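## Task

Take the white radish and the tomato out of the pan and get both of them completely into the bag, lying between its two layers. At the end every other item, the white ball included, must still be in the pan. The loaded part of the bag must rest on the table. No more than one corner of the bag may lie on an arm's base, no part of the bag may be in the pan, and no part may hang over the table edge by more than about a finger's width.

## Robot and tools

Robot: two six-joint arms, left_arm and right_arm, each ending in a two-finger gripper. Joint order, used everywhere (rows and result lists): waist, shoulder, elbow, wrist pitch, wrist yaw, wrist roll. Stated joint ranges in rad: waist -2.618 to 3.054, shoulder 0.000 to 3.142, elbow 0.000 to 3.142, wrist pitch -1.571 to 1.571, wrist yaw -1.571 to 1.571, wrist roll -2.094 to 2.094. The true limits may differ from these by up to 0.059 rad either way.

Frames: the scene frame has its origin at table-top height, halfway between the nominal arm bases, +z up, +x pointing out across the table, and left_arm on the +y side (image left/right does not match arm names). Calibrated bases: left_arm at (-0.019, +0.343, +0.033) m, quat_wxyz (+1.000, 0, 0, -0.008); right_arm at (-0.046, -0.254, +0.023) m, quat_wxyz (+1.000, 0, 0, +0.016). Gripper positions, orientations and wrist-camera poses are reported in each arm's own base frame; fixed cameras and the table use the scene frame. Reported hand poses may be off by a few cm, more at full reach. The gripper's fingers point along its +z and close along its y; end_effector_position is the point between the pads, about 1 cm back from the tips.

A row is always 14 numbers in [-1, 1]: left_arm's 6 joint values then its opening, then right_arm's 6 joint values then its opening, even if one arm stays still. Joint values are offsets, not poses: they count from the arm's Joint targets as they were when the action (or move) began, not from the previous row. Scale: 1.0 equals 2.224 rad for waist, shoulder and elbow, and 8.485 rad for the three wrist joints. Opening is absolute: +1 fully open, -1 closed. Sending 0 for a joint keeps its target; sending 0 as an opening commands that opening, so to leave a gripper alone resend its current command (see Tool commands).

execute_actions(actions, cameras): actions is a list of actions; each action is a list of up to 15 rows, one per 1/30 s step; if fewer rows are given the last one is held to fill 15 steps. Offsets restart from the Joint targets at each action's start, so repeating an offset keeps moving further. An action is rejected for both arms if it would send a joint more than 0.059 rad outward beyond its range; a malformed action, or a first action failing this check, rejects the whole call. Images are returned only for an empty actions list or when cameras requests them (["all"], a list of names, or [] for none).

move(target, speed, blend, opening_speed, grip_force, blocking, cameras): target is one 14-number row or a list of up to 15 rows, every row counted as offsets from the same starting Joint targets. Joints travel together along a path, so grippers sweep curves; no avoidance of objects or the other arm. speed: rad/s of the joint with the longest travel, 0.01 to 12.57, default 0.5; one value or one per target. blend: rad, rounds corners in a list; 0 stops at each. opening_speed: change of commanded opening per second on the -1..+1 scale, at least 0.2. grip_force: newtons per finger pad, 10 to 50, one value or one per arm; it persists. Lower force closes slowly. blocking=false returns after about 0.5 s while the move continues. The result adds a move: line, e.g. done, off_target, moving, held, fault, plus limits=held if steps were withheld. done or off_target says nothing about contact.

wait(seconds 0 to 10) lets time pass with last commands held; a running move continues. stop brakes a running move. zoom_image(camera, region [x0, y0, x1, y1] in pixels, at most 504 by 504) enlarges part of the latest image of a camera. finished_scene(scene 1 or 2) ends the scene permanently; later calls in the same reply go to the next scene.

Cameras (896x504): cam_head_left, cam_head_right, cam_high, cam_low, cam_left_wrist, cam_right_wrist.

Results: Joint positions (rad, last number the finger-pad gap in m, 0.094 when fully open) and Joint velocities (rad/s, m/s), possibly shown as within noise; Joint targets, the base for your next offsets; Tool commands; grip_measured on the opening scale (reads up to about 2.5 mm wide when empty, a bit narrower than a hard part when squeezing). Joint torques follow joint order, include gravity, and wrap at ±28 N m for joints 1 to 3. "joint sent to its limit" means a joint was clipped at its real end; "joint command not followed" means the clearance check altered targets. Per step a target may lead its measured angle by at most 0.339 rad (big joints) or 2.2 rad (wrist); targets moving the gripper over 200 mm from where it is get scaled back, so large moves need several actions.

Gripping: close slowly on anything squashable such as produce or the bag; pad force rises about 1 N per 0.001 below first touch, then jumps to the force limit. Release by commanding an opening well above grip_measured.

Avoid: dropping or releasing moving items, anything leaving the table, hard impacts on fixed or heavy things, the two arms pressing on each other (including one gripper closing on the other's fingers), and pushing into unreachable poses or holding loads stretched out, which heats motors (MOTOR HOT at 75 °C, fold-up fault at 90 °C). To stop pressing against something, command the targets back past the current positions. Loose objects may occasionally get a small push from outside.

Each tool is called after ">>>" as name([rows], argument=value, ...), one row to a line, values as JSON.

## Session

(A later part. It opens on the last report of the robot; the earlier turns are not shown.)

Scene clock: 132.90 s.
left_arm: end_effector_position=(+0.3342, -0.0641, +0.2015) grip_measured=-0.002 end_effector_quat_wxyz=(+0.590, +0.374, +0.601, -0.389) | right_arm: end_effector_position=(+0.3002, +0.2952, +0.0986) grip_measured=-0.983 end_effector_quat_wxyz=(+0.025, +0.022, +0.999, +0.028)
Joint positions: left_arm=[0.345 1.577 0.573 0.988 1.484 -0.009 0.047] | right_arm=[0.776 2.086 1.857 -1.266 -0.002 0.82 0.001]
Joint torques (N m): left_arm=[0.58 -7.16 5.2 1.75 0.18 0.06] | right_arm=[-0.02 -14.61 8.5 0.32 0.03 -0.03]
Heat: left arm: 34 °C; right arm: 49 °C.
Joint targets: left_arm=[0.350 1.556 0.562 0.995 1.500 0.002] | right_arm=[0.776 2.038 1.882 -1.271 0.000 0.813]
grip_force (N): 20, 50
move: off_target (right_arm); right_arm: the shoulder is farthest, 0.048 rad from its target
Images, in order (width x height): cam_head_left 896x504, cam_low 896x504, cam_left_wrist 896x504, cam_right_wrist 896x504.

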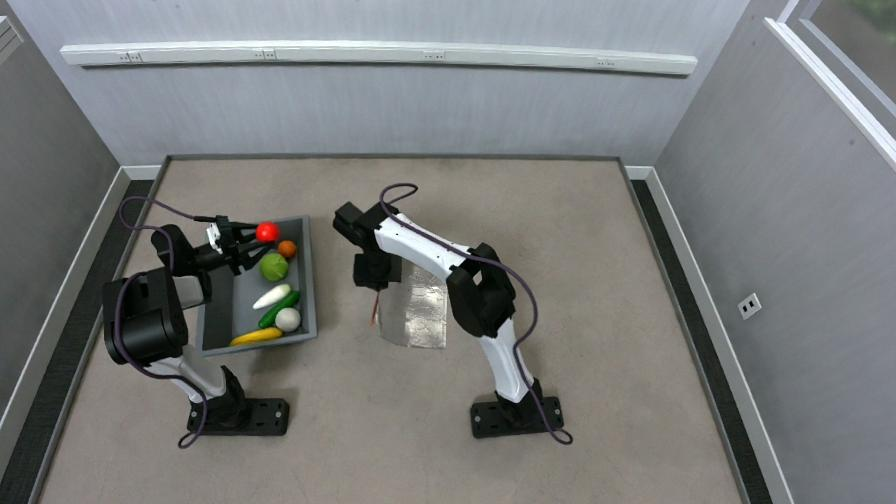

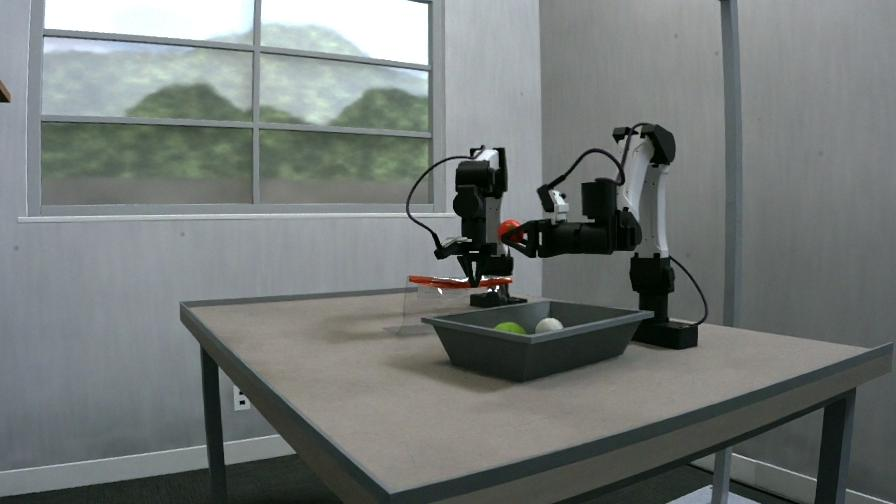

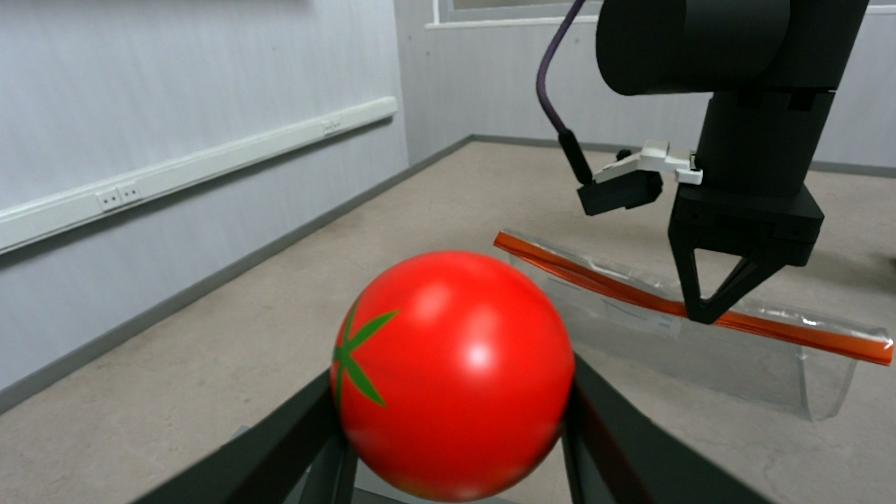

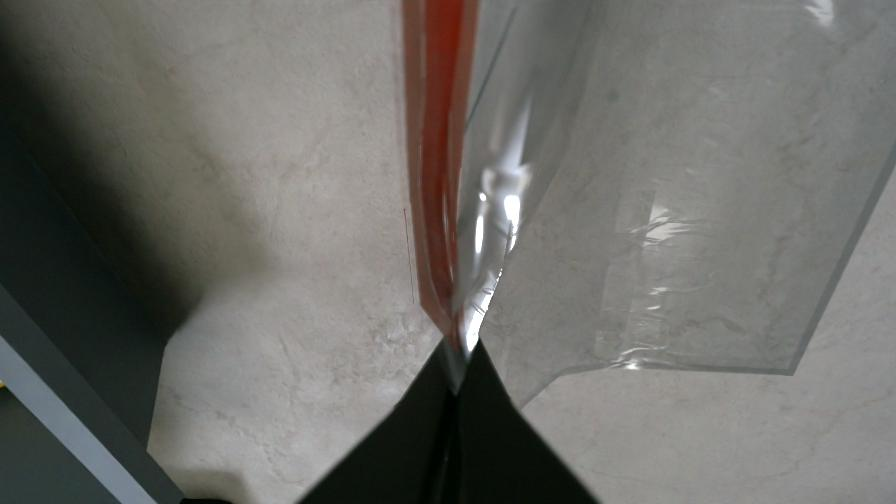

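>>> move([
  [0,0,0,0,0,0,-0.02,0.0229,0.1308,-0.013,0.0206,0,0.006,-1],
  [0,0,0,0,0,0,-0.02,0.0229,0.1308,-0.013,0.0206,0,0.006,-0.3],
  [0,0,0,0,0,0,-0.02,0.0229,0.1,0.03,0.0016,0,0.006,-0.3],
], speed=0.3, opening_speed=0.6, cameras=["cam_right_wrist","cam_left_wrist","cam_low","cam_head_left"])

>>> zoom_image(camera="cam_left_wrist", region=[560, 240, 896, 504])

Scene clock: 137.77 s.
left_arm: end_effector_position=(+0.3342, -0.0641, +0.2015) grip_measured=-0.002 end_effector_quat_wxyz=(+0.590, +0.374, +0.601, -0.389) | right_arm: end_effector_position=(+0.2928, +0.3153, +0.0209) grip_measured=-0.301 end_effector_quat_wxyz=(-0.026, +0.018, +0.999, -0.027)
Joint positions: left_arm=[0.345 1.577 0.573 0.988 1.484 -0.009 0.047] | right_arm=[0.821 2.318 1.923 -1.25 -0.002 0.857 0.033]
Joint torques (N m): left_arm=[0.61 -7.16 5.19 1.74 0.18 0.06] | right_arm=[0.54 -16.77 8.2 0.06 0.03 0.12]
Heat: left arm: 34 °C; right arm: 49 °C.
Joint targets: left_arm=[0.350 1.556 0.562 0.995 1.500 0.002] | right_arm=[0.827 2.260 1.948 -1.258 0.000 0.864]
grip_force (N): 20, 50
move: off_target (right_arm); right_arm: the shoulder is farthest, 0.058 rad from its target
Images, in order (width x height): cam_head_left 896x504, cam_low 896x504, cam_left_wrist 896x504, cam_right_wrist 896x504.

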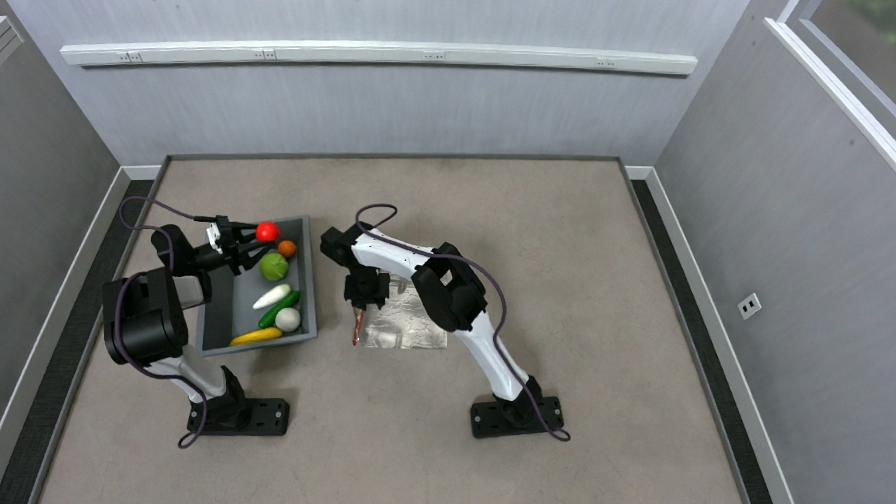

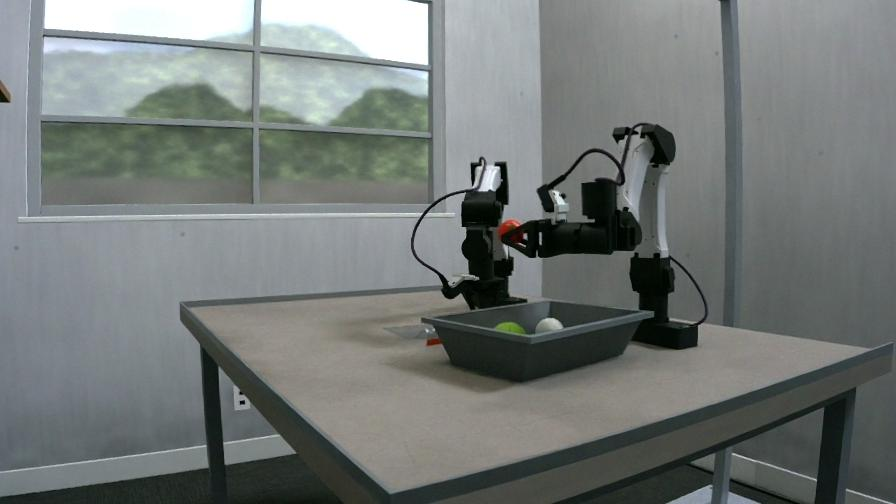

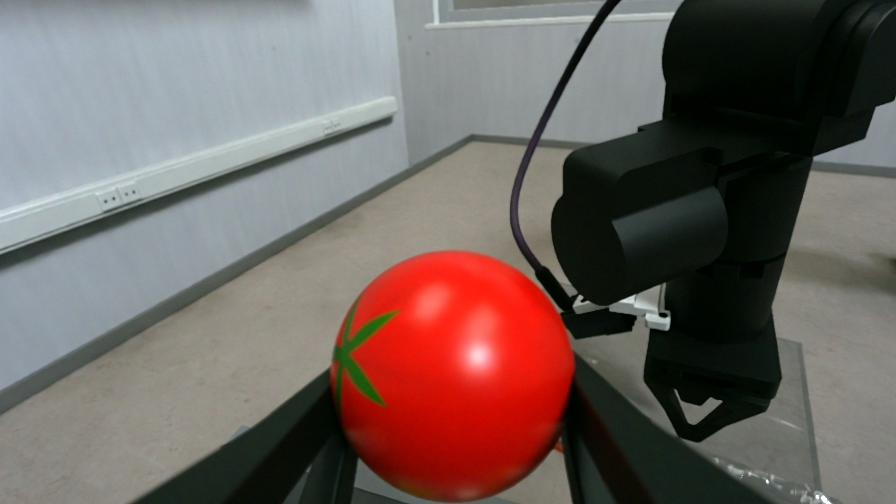

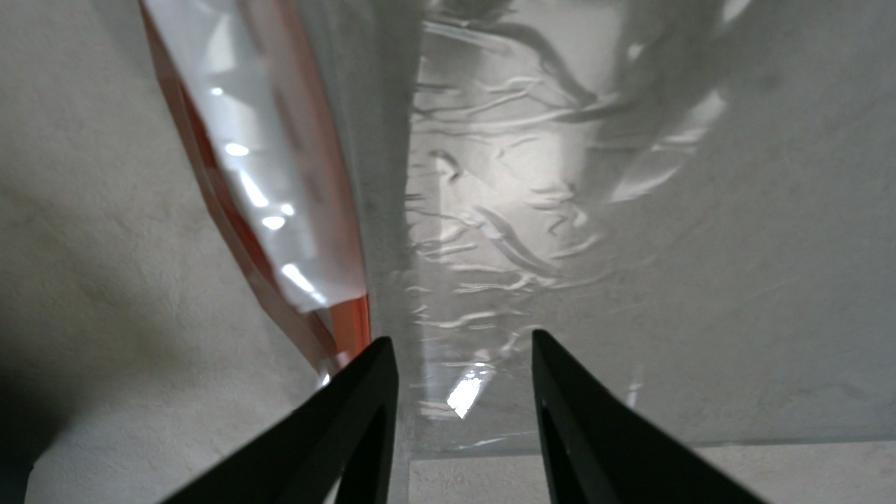

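Scaled by 1.500 from the camera's 896x504 image, which has a finer 1280x720 frame.

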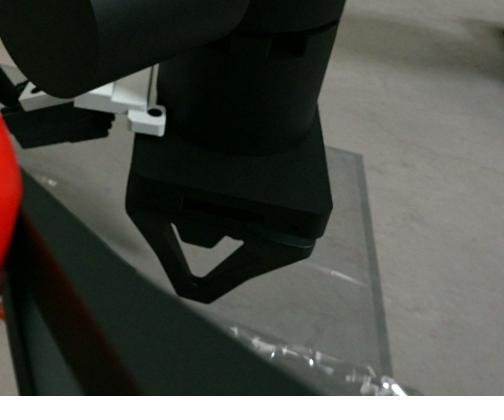

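>>> move([
  [0,0,0,0,0,0,-0.02,-0.04,-0.063,0.0504,-0.027,0,-0.1961,-0.3],
], speed=0.8, cameras=["cam_right_wrist"])

>>> zoom_image(camera="cam_right_wrist", region=[200, 0, 700, 250])

Scene clock: 140.97 s.
left_arm: end_effector_position=(+0.3342, -0.0641, +0.2015) grip_measured=-0.002 end_effector_quat_wxyz=(+0.590, +0.374, +0.601, -0.389) | right_arm: end_effector_position=(+0.3007, +0.2767, +0.1087) grip_measured=-0.301 end_effector_quat_wxyz=(+0.024, +0.694, -0.720, -0.002)
Joint positions: left_arm=[0.345 1.577 0.573 0.988 1.484 -0.009 0.047] | right_arm=[0.743 2.174 2.035 -1.48 -0.002 -0.792 0.033]
Joint torques (N m): left_arm=[0.57 -7.2 5.19 1.75 0.18 0.06] | right_arm=[-0.53 -15.5 8.31 0.11 -0.04 -0.1]
Heat: left arm: 34 °C; right arm: 50 °C.
Joint targets: left_arm=[0.350 1.556 0.562 0.995 1.500 0.002] | right_arm=[0.737 2.120 2.060 -1.487 0.000 -0.800]
grip_force (N): 20, 50
move: off_target (right_arm); right_arm: the shoulder is farthest, 0.054 rad from its target
Images, in order (width x height): cam_right_wrist 896x504.

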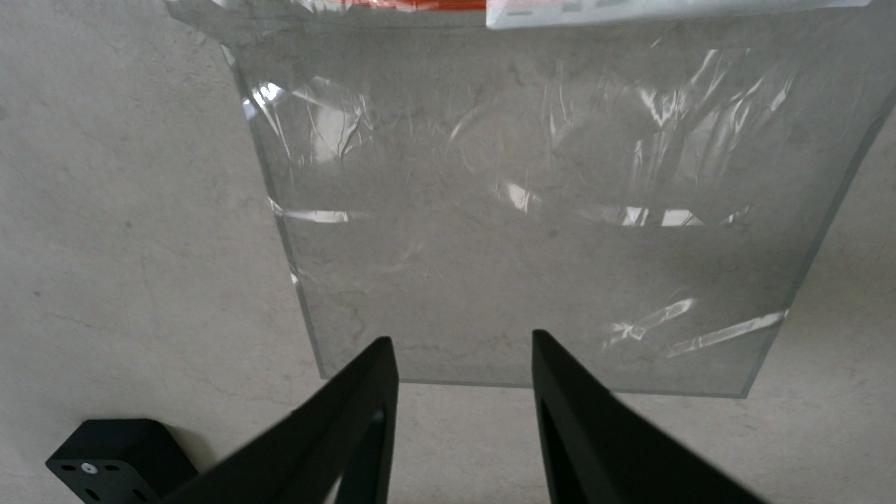

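Scaled by 1.008 from the camera's 896x504 image, which has a finer 1280x720 frame.

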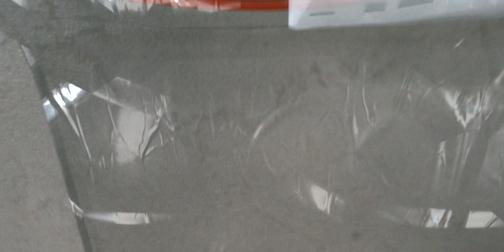

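>>> move([
  [0,0,0,0,0,0,-0.02,-0.1942,-0.0904,-0.3305,0.06,0,0.1344,0.0],
], speed=0.7, cameras=["cam_right_wrist","cam_head_left","cam_left_wrist"])

Scene clock: 144.23 s.
left_arm: end_effector_position=(+0.3342, -0.0641, +0.2015) grip_measured=-0.002 end_effector_quat_wxyz=(+0.590, +0.374, +0.601, -0.389) | right_arm: end_effector_position=(+0.3239, +0.1036, +0.0105) grip_measured=-0.001 end_effector_quat_wxyz=(-0.029, +0.012, +0.999, -0.008)
Joint positions: left_arm=[0.345 1.577 0.573 0.988 1.484 -0.009 0.047] | right_arm=[0.308 1.97 1.328 -0.988 -0.002 0.332 0.047]
Joint torques (N m): left_arm=[0.62 -7.16 5.16 1.73 0.18 0.06] | right_arm=[-0.25 -13.35 5.2 0.26 0.01 0.2]
Heat: left arm: 34 °C; right arm: 51 °C.
Joint targets: left_arm=[0.350 1.556 0.562 0.995 1.500 0.002] | right_arm=[0.306 1.919 1.325 -0.978 0.000 0.341]
grip_force (N): 20, 50
move: off_target (right_arm); right_arm: the shoulder is farthest, 0.051 rad from its target
Images, in order (width x height): cam_head_left 896x504, cam_left_wrist 896x504, cam_right_wrist 896x504.

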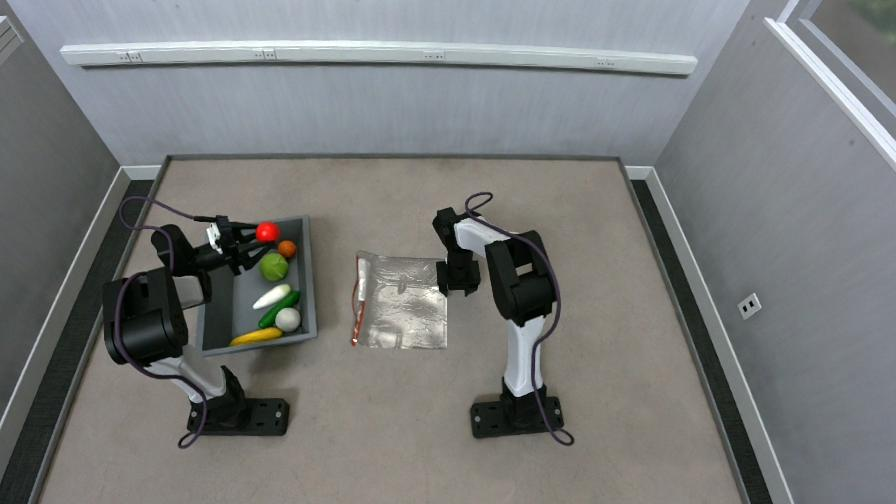

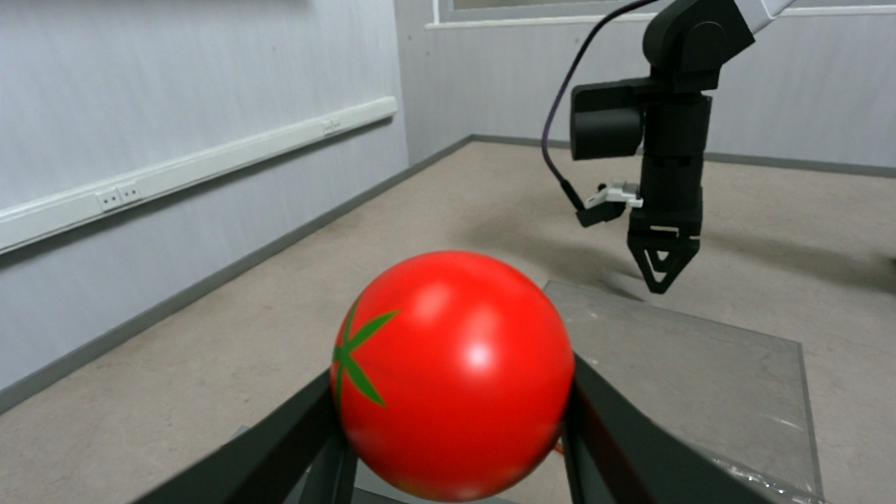

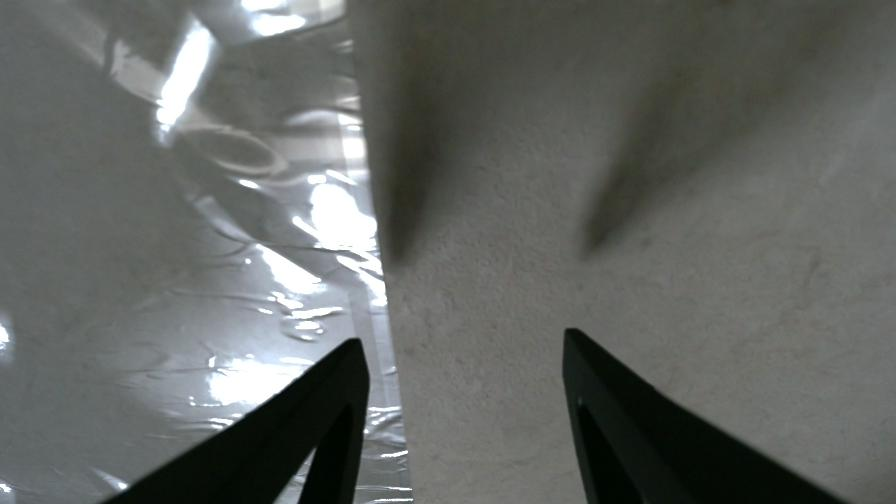

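>>> move([
  [0,0,0,0,0,0,-0.02,0.0172,0.0263,-0.037,0.0166,0,0.0042,0.0],
  [0,0,0,0,0,0,-0.02,0.0172,0.0263,-0.037,0.0166,0,0.0042,-1],
  [0,0,0,0,0,0,-0.02,-0.1012,-0.0124,-0.0668,0.0168,0,-0.0262,-1],
], speed=[0.2,0.2,0.15], opening_speed=0.8, cameras=["cam_right_wrist","cam_head_left","cam_left_wrist"])

Scene clock: 150.00 s.
left_arm: end_effector_position=(+0.3342, -0.0641, +0.2015) grip_measured=-0.002 end_effector_quat_wxyz=(+0.590, +0.374, +0.601, -0.389) | right_arm: end_effector_position=(+0.3281, +0.0302, -0.0094) grip_measured=-0.991 end_effector_quat_wxyz=(-0.009, +0.020, +1.000, +0.005)
Joint positions: left_arm=[0.345 1.577 0.573 0.988 1.484 -0.009 0.047] | right_arm=[0.086 1.93 1.184 -0.842 -0.011 0.126 0]
Joint torques (N m): left_arm=[0.58 -7.17 5.18 1.74 0.19 0.06] | right_arm=[-0.55 -11.75 4.6 0.32 0.14 -0.08]
Heat: left arm: 34 °C; right arm: 50 °C.
Joint targets: left_arm=[0.350 1.556 0.562 0.995 1.500 0.002] | right_arm=[0.081 1.891 1.177 -0.835 0.000 0.118]
grip_force (N): 20, 50
move: off_target (right_arm); right_arm: the shoulder is farthest, 0.038 rad from its target
Images, in order (width x height): cam_head_left 896x504, cam_left_wrist 896x504, cam_right_wrist 896x504.

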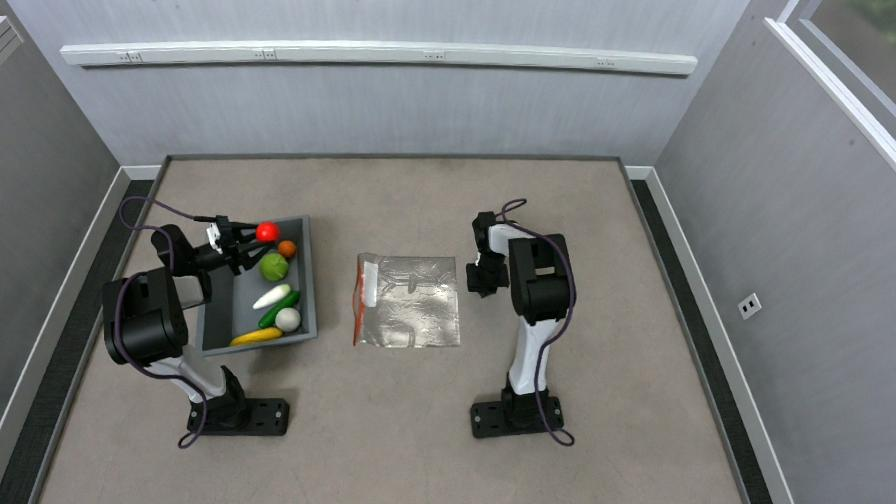

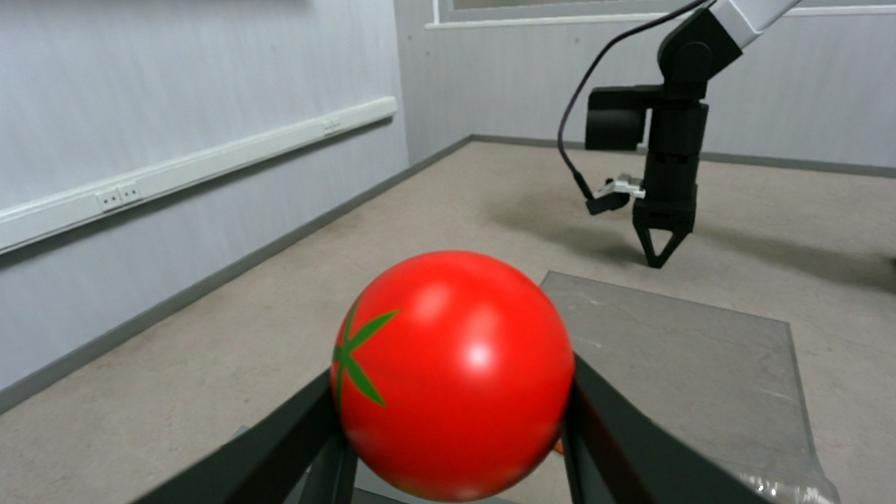

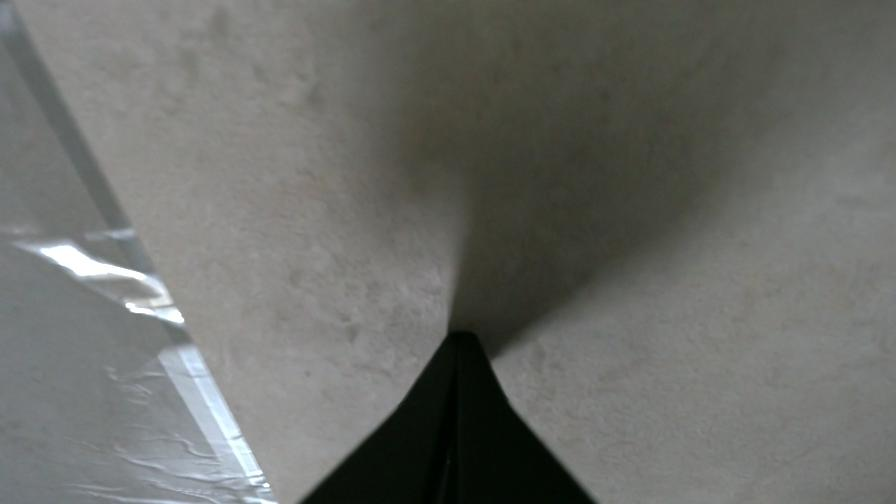

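>>> zoom_image(camera="cam_head_left", region=[330, 230, 490, 370])

Scaled by 3.150 from the camera's 896x504 image, which has a finer 1280x720 frame.

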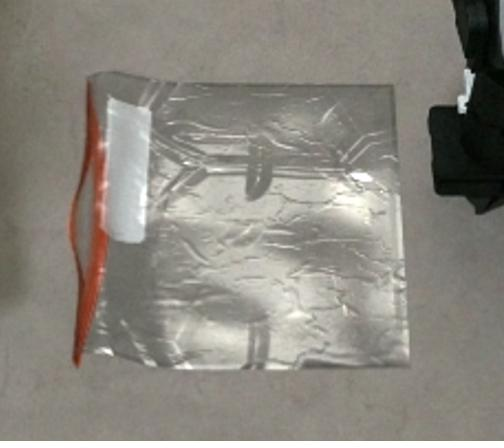

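>>> move([
  [0,0,0,0,0,0,-0.02,0.05,-0.01,0.1,-0.026,0,0,-1],
  [0,0,0,0,0,0,-0.02,0.3305,0.1794,0.5004,-0.0827,0,-0.0993,-0.3],
], speed=0.8, blend=[0.1,0], cameras=["cam_right_wrist","cam_left_wrist"])

Scene clock: 153.50 s.
left_arm: end_effector_position=(+0.3342, -0.0641, +0.2015) grip_measured=-0.002 end_effector_quat_wxyz=(+0.590, +0.374, +0.601, -0.389) | right_arm: end_effector_position=(+0.3015, +0.3250, +0.1250) grip_measured=-0.301 end_effector_quat_wxyz=(-0.015, +0.695, -0.719, -0.004)
Joint positions: left_arm=[0.345 1.577 0.573 0.988 1.484 -0.009 0.047] | right_arm=[0.821 2.272 2.262 -1.531 -0.005 -0.717 0.033]
Joint torques (N m): left_arm=[0.55 -7.2 5.19 1.74 0.19 0.06] | right_arm=[-0.43 -9.87 8.47 0.27 -0.01 -0.03]
Heat: left arm: 34 °C; right arm: 50 °C.
Joint targets: left_arm=[0.350 1.556 0.562 0.995 1.500 0.002] | right_arm=[0.816 2.290 2.290 -1.537 0.000 -0.724]
grip_force (N): 20, 50
move: done
Images, in order (width x height): cam_left_wrist 896x504, cam_right_wrist 896x504.

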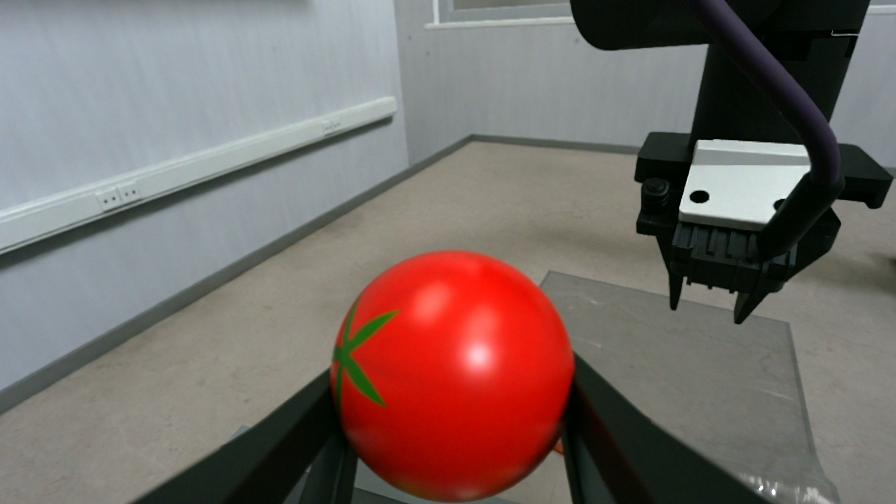

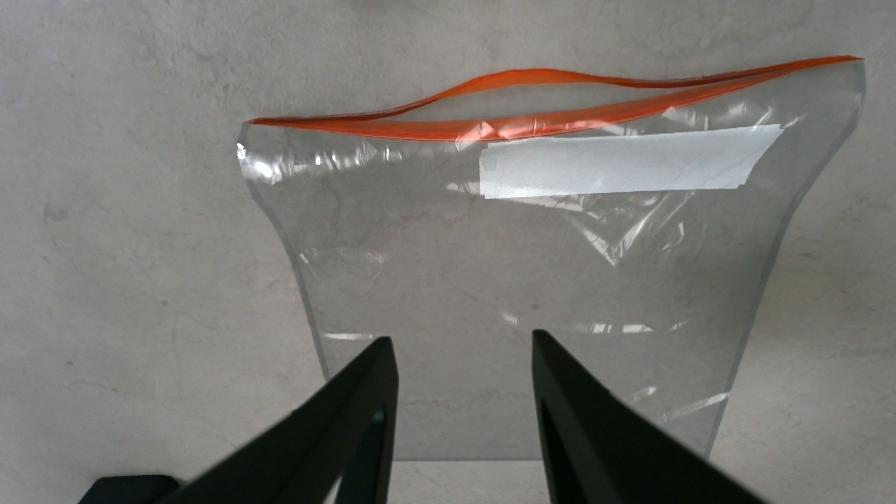

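>>> zoom_image(camera="cam_right_wrist", region=[360, 40, 680, 220])

Scaled by 1.575 from the camera's 896x504 image, which has a finer 1280x720 frame.

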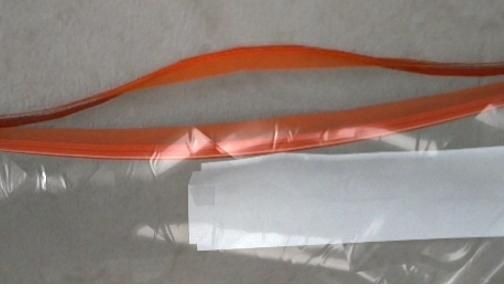

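>>> move([
  [0,0,0,0,0,0,-0.02,-0.0175,0.0072,-0.1772,0.0529,-0.0081,0.1817,-0.36],
], speed=0.5, cameras=["cam_right_wrist","cam_left_wrist"])

Scene clock: 158.63 s.
left_arm: end_effector_position=(+0.3342, -0.0641, +0.2015) grip_measured=-0.002 end_effector_quat_wxyz=(+0.590, +0.374, +0.601, -0.389) | right_arm: end_effector_position=(+0.3211, +0.3344, +0.0293) grip_measured=-0.359 end_effector_quat_wxyz=(+0.008, +0.012, +0.999, +0.051)
Joint positions: left_arm=[0.345 1.577 0.573 0.988 1.484 -0.009 0.047] | right_arm=[0.783 2.286 1.899 -1.1 -0.06 0.81 0.03]
Joint torques (N m): left_arm=[0.58 -7.2 5.16 1.74 0.19 0.06] | right_arm=[-0.61 -9.99 5.74 0.51 -0.11 0.12]
Heat: left arm: 34 °C; right arm: 49 °C.
Joint targets: left_arm=[0.350 1.556 0.562 0.995 1.500 0.002] | right_arm=[0.777 2.306 1.895 -1.088 -0.069 0.817]
grip_force (N): 20, 50
move: done
Images, in order (width x height): cam_left_wrist 896x504, cam_right_wrist 896x504.

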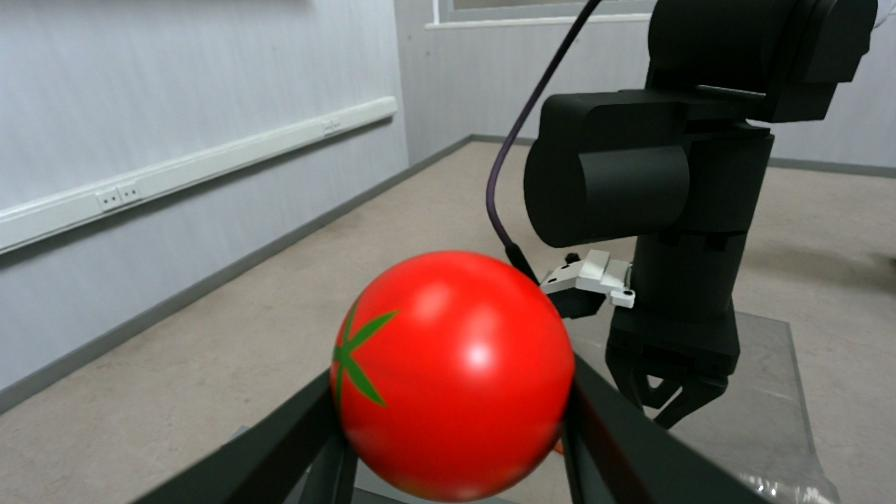

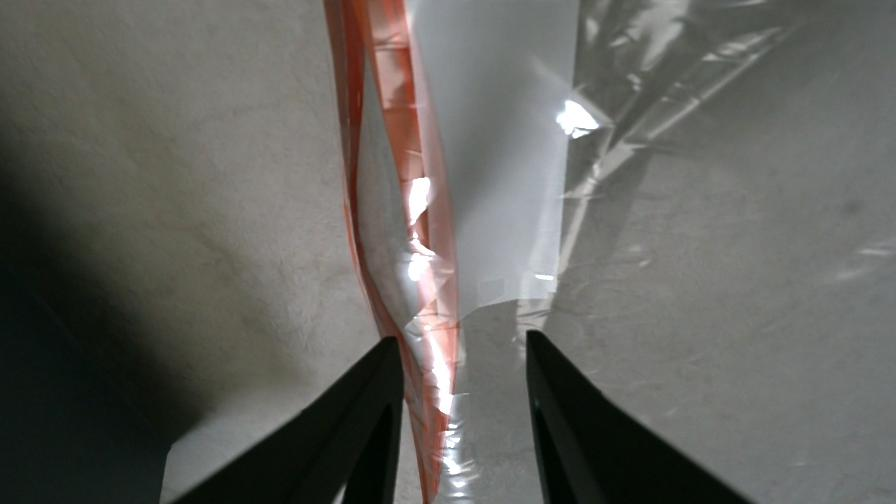

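>>> move([
  [0,0,0,0,0,0,-0.02,0.0076,0.0232,0.0078,0.0043,0,0.002,-0.36],
], speed=0.2, cameras=["cam_right_wrist"])

Scene clock: 160.23 s.
left_arm: end_effector_position=(+0.3342, -0.0641, +0.2015) grip_measured=-0.002 end_effector_quat_wxyz=(+0.590, +0.374, +0.601, -0.389) | right_arm: end_effector_position=(+0.3231, +0.3375, +0.0047) grip_measured=-0.359 end_effector_quat_wxyz=(+0.001, +0.020, +0.999, +0.044)
Joint positions: left_arm=[0.345 1.577 0.573 0.988 1.484 -0.009 0.047] | right_arm=[0.785 2.342 1.899 -1.063 -0.06 0.827 0.03]
Joint torques (N m): left_arm=[0.61 -7.19 5.2 1.74 0.18 0.06] | right_arm=[0.88 -10.7 7.3 0.48 -0.1 0.14]
Heat: left arm: 34 °C; right arm: 49 °C.
Joint targets: left_arm=[0.350 1.556 0.562 0.995 1.500 0.002] | right_arm=[0.794 2.358 1.913 -1.051 -0.069 0.834]
grip_force (N): 20, 50
move: done
Images, in order (width x height): cam_right_wrist 896x504.

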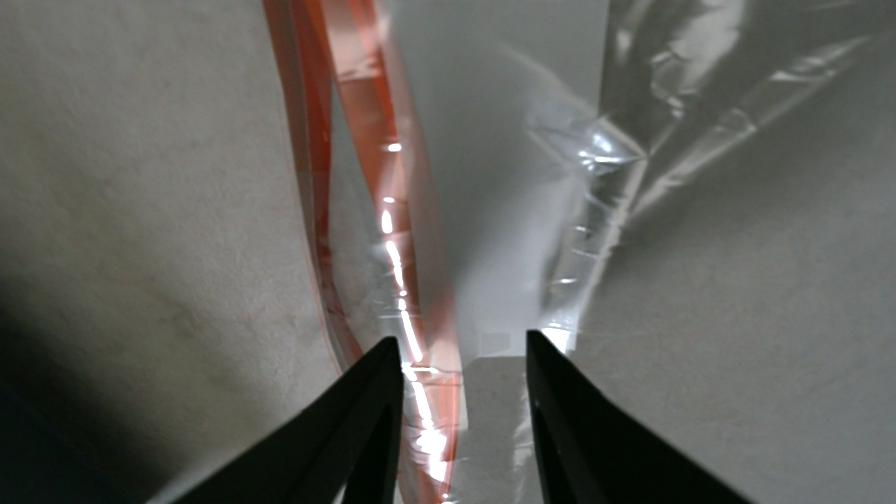

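>>> move([
  [0,0,0,0,0,0,-0.02,0.0047,0.0068,0.0307,-0.0053,0,0.0012,-0.28],
  [0,0,0,0,0,0,-0.02,0.0094,0.0216,0.0373,-0.0046,0,0.0025,-0.28],
], speed=0.2, blend=[0.02,0], cameras=["cam_right_wrist"])

Scene clock: 162.00 s.
left_arm: end_effector_position=(+0.3342, -0.0641, +0.2015) grip_measured=-0.002 end_effector_quat_wxyz=(+0.590, +0.374, +0.601, -0.389) | right_arm: end_effector_position=(+0.3213, +0.3527, +0.0006) grip_measured=-0.281 end_effector_quat_wxyz=(-0.001, +0.018, +0.999, +0.044)
Joint positions: left_arm=[0.345 1.577 0.573 0.988 1.484 -0.009 0.047] | right_arm=[0.81 2.392 1.97 -1.086 -0.06 0.848 0.034]
Joint torques (N m): left_arm=[0.58 -7.21 5.18 1.73 0.18 0.06] | right_arm=[0.38 -11.19 8.62 0.29 -0.1 0.07]
Heat: left arm: 34 °C; right arm: 49 °C.
Joint targets: left_arm=[0.350 1.556 0.562 0.995 1.500 0.002] | right_arm=[0.814 2.406 1.996 -1.090 -0.069 0.856]
grip_force (N): 20, 50
move: done; blend cut to 0.0165 rad at target 1
Images, in order (width x height): cam_right_wrist 896x504.

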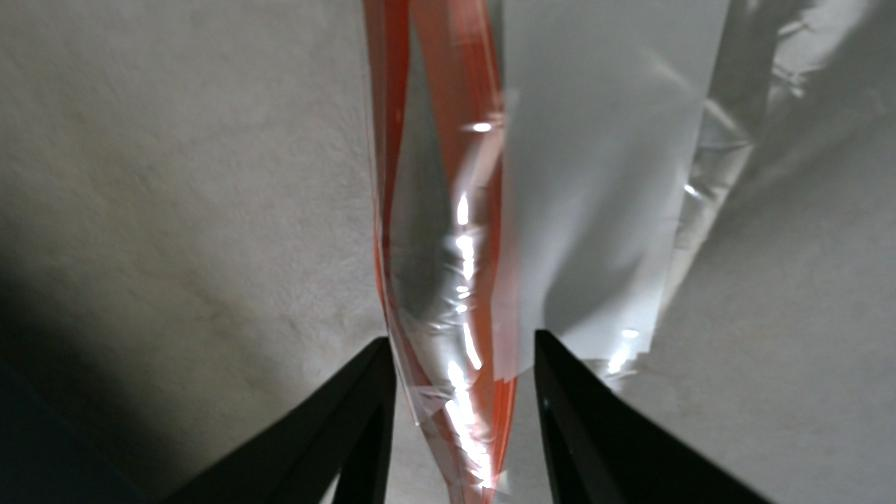

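>>> move([
  [0,0,0,0,0,0,-0.02,0,0.003,-0.0139,0.0041,0,0,-0.28],
], speed=0.12, cameras=["cam_right_wrist"])

Scene clock: 163.17 s.
left_arm: end_effector_position=(+0.3342, -0.0641, +0.2015) grip_measured=-0.002 end_effector_quat_wxyz=(+0.590, +0.374, +0.601, -0.389) | right_arm: end_effector_position=(+0.3243, +0.3559, +0.0009) grip_measured=-0.281 end_effector_quat_wxyz=(+0.005, +0.018, +0.999, +0.050)
Joint positions: left_arm=[0.345 1.577 0.573 0.988 1.484 -0.009 0.047] | right_arm=[0.81 2.392 1.97 -1.068 -0.06 0.848 0.034]
Joint torques (N m): left_arm=[0.61 -7.21 5.18 1.74 0.19 0.06] | right_arm=[0.46 -10.56 5.57 0.55 -0.1 0.12]
Heat: left arm: 34 °C; right arm: 49 °C.
Joint targets: left_arm=[0.350 1.556 0.562 0.995 1.500 0.002] | right_arm=[0.814 2.413 1.965 -1.056 -0.069 0.856]
grip_force (N): 20, 50
move: done
Images, in order (width x height): cam_right_wrist 896x504.

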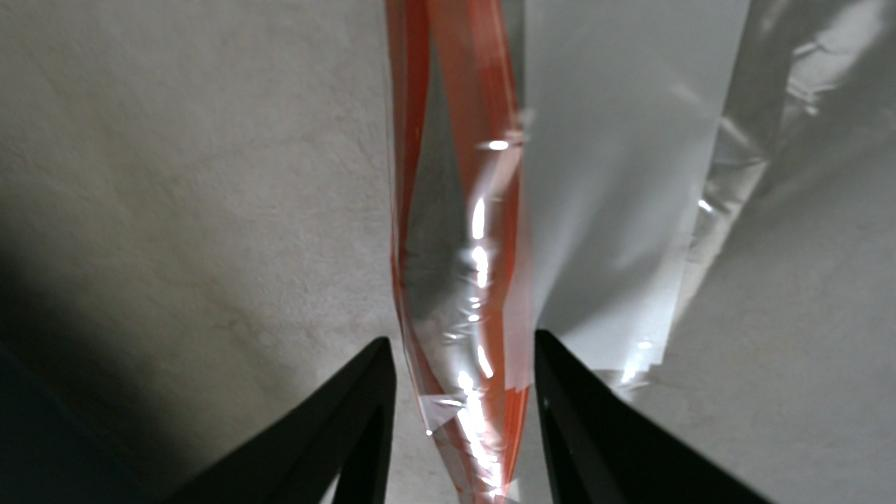

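>>> move([
  [0,0,0,0,0,0,-0.02,-0.0076,-0.0184,-0.0324,0.0066,0,-0.0008,-0.28],
], speed=0.1, cameras=["cam_right_wrist"])

Scene clock: 164.73 s.
left_arm: end_effector_position=(+0.3342, -0.0641, +0.2015) grip_measured=-0.002 end_effector_quat_wxyz=(+0.590, +0.374, +0.601, -0.389) | right_arm: end_effector_position=(+0.3221, +0.3528, -0.0064) grip_measured=-0.281 end_effector_quat_wxyz=(+0.004, +0.020, +0.998, +0.053)
Joint positions: left_arm=[0.345 1.577 0.573 0.988 1.484 -0.009 0.047] | right_arm=[0.807 2.379 1.916 -1.025 -0.067 0.848 0.034]
Joint torques (N m): left_arm=[0.58 -7.17 5.19 1.74 0.19 0.06] | right_arm=[-0.83 -12.85 3.79 0.65 -0.04 0.05]
Heat: left arm: 34 °C; right arm: 49 °C.
Joint targets: left_arm=[0.350 1.556 0.562 0.995 1.500 0.002] | right_arm=[0.798 2.372 1.893 -1.000 -0.069 0.849]
grip_force (N): 20, 50
move: done
Images, in order (width x height): cam_right_wrist 896x504.

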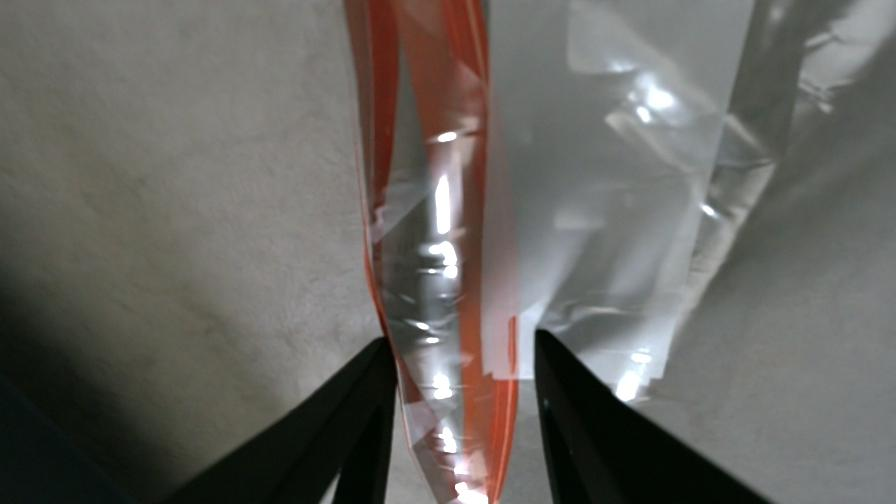

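>>> move([
  [0,0,0,0,0,0,-0.02,0,0,0,0,0,0,-0.75],
], opening_speed=0.25, cameras=["cam_right_wrist"])

Scene clock: 167.13 s.
left_arm: end_effector_position=(+0.3342, -0.0641, +0.2015) grip_measured=-0.002 end_effector_quat_wxyz=(+0.590, +0.374, +0.601, -0.389) | right_arm: end_effector_position=(+0.3204, +0.3461, -0.0076) grip_measured=-0.748 end_effector_quat_wxyz=(-0.004, +0.024, +0.999, +0.045)
Joint positions: left_arm=[0.345 1.577 0.573 0.988 1.484 -0.009 0.047] | right_arm=[0.799 2.379 1.913 -1.046 -0.067 0.848 0.012]
Joint torques (N m): left_arm=[0.61 -7.17 5.16 1.75 0.18 0.06] | right_arm=[-0.13 -12.81 4 0.83 -0.03 0.05]
Heat: left arm: 34 °C; right arm: 50 °C.
Joint targets: left_arm=[0.350 1.556 0.562 0.995 1.500 0.002] | right_arm=[0.798 2.372 1.893 -1.000 -0.069 0.849]
grip_force (N): 20, 50
move: off_target (right_arm); right_arm: the wrist pitch is farthest, 0.046 rad from its target
Images, in order (width x height): cam_right_wrist 896x504.

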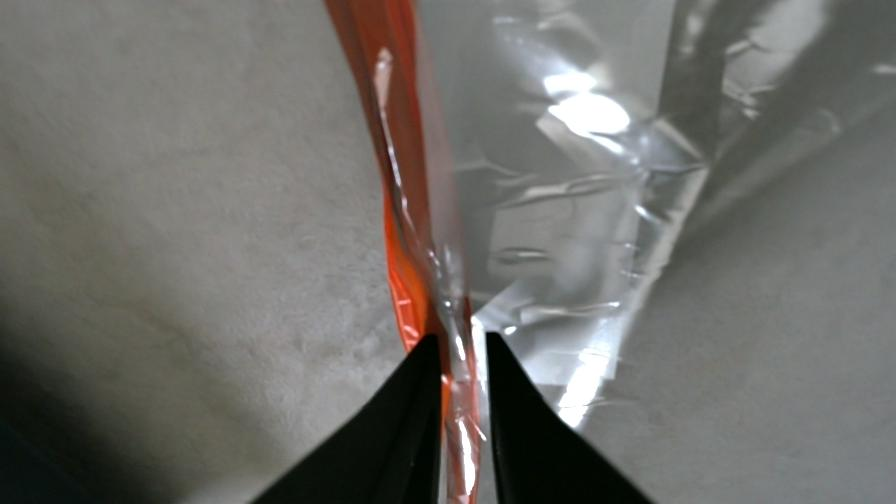

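>>> move([
  [0,0,0,0,0,0,-0.02,0,0,0,0,0,0,-1],
  [0,0,0,0,0,0,-0.02,0,-0.035,0.075,-0.011,0,0,-1],
], speed=0.2, opening_speed=0.3, cameras=["cam_right_wrist","cam_left_wrist"])

>>> zoom_image(camera="cam_left_wrist", region=[560, 250, 896, 504])

Scene clock: 169.87 s.
left_arm: end_effector_position=(+0.3342, -0.0641, +0.2015) grip_measured=-0.002 end_effector_quat_wxyz=(+0.590, +0.374, +0.601, -0.389) | right_arm: end_effector_position=(+0.3389, +0.3654, +0.0383) grip_measured=-0.989 end_effector_quat_wxyz=(+0.032, +0.022, +0.996, +0.084)
Joint positions: left_arm=[0.345 1.577 0.573 0.988 1.484 -0.009 0.047] | right_arm=[0.799 2.35 2.035 -1.089 -0.068 0.848 0.001]
Joint torques (N m): left_arm=[0.59 -7.17 5.23 1.75 0.18 0.05] | right_arm=[-0.13 -17.29 8.59 0.56 -0.02 0.05]
Heat: left arm: 34 °C; right arm: 51 °C.
Joint targets: left_arm=[0.350 1.556 0.562 0.995 1.500 0.002] | right_arm=[0.798 2.294 2.060 -1.093 -0.069 0.849]
grip_force (N): 20, 50
move: off_target (right_arm); right_arm: the shoulder is farthest, 0.056 rad from its target
Images, in order (width x height): cam_left_wrist 896x504, cam_right_wrist 896x504.

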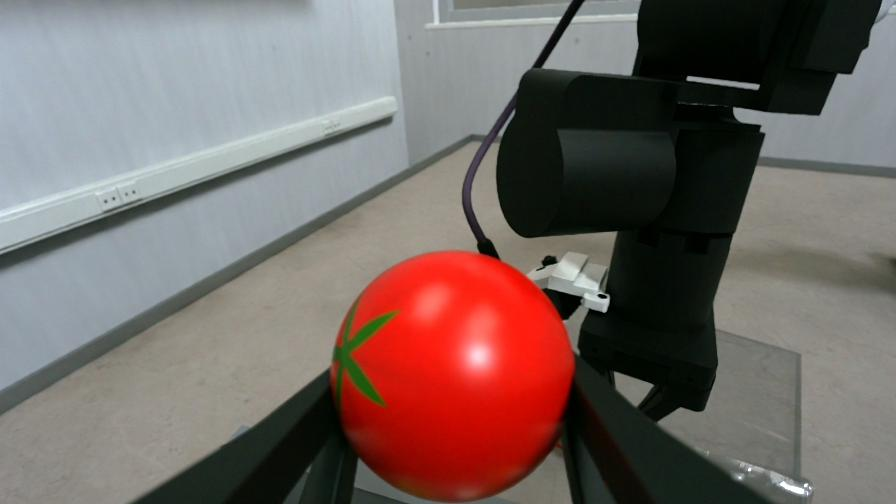

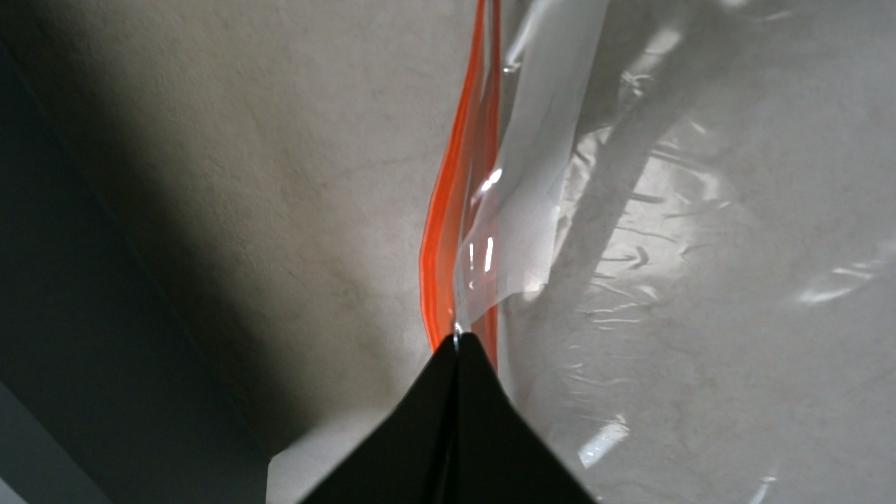

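Scaled by 1.500 from the camera's 896x504 image, which has a finer 1280x720 frame.

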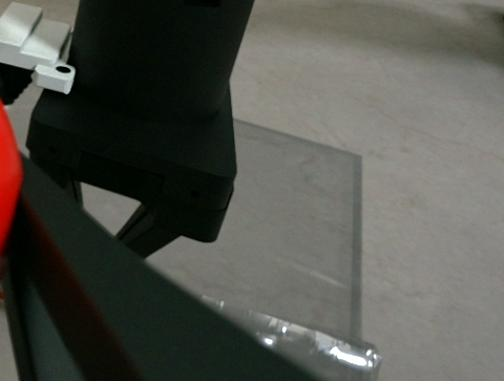

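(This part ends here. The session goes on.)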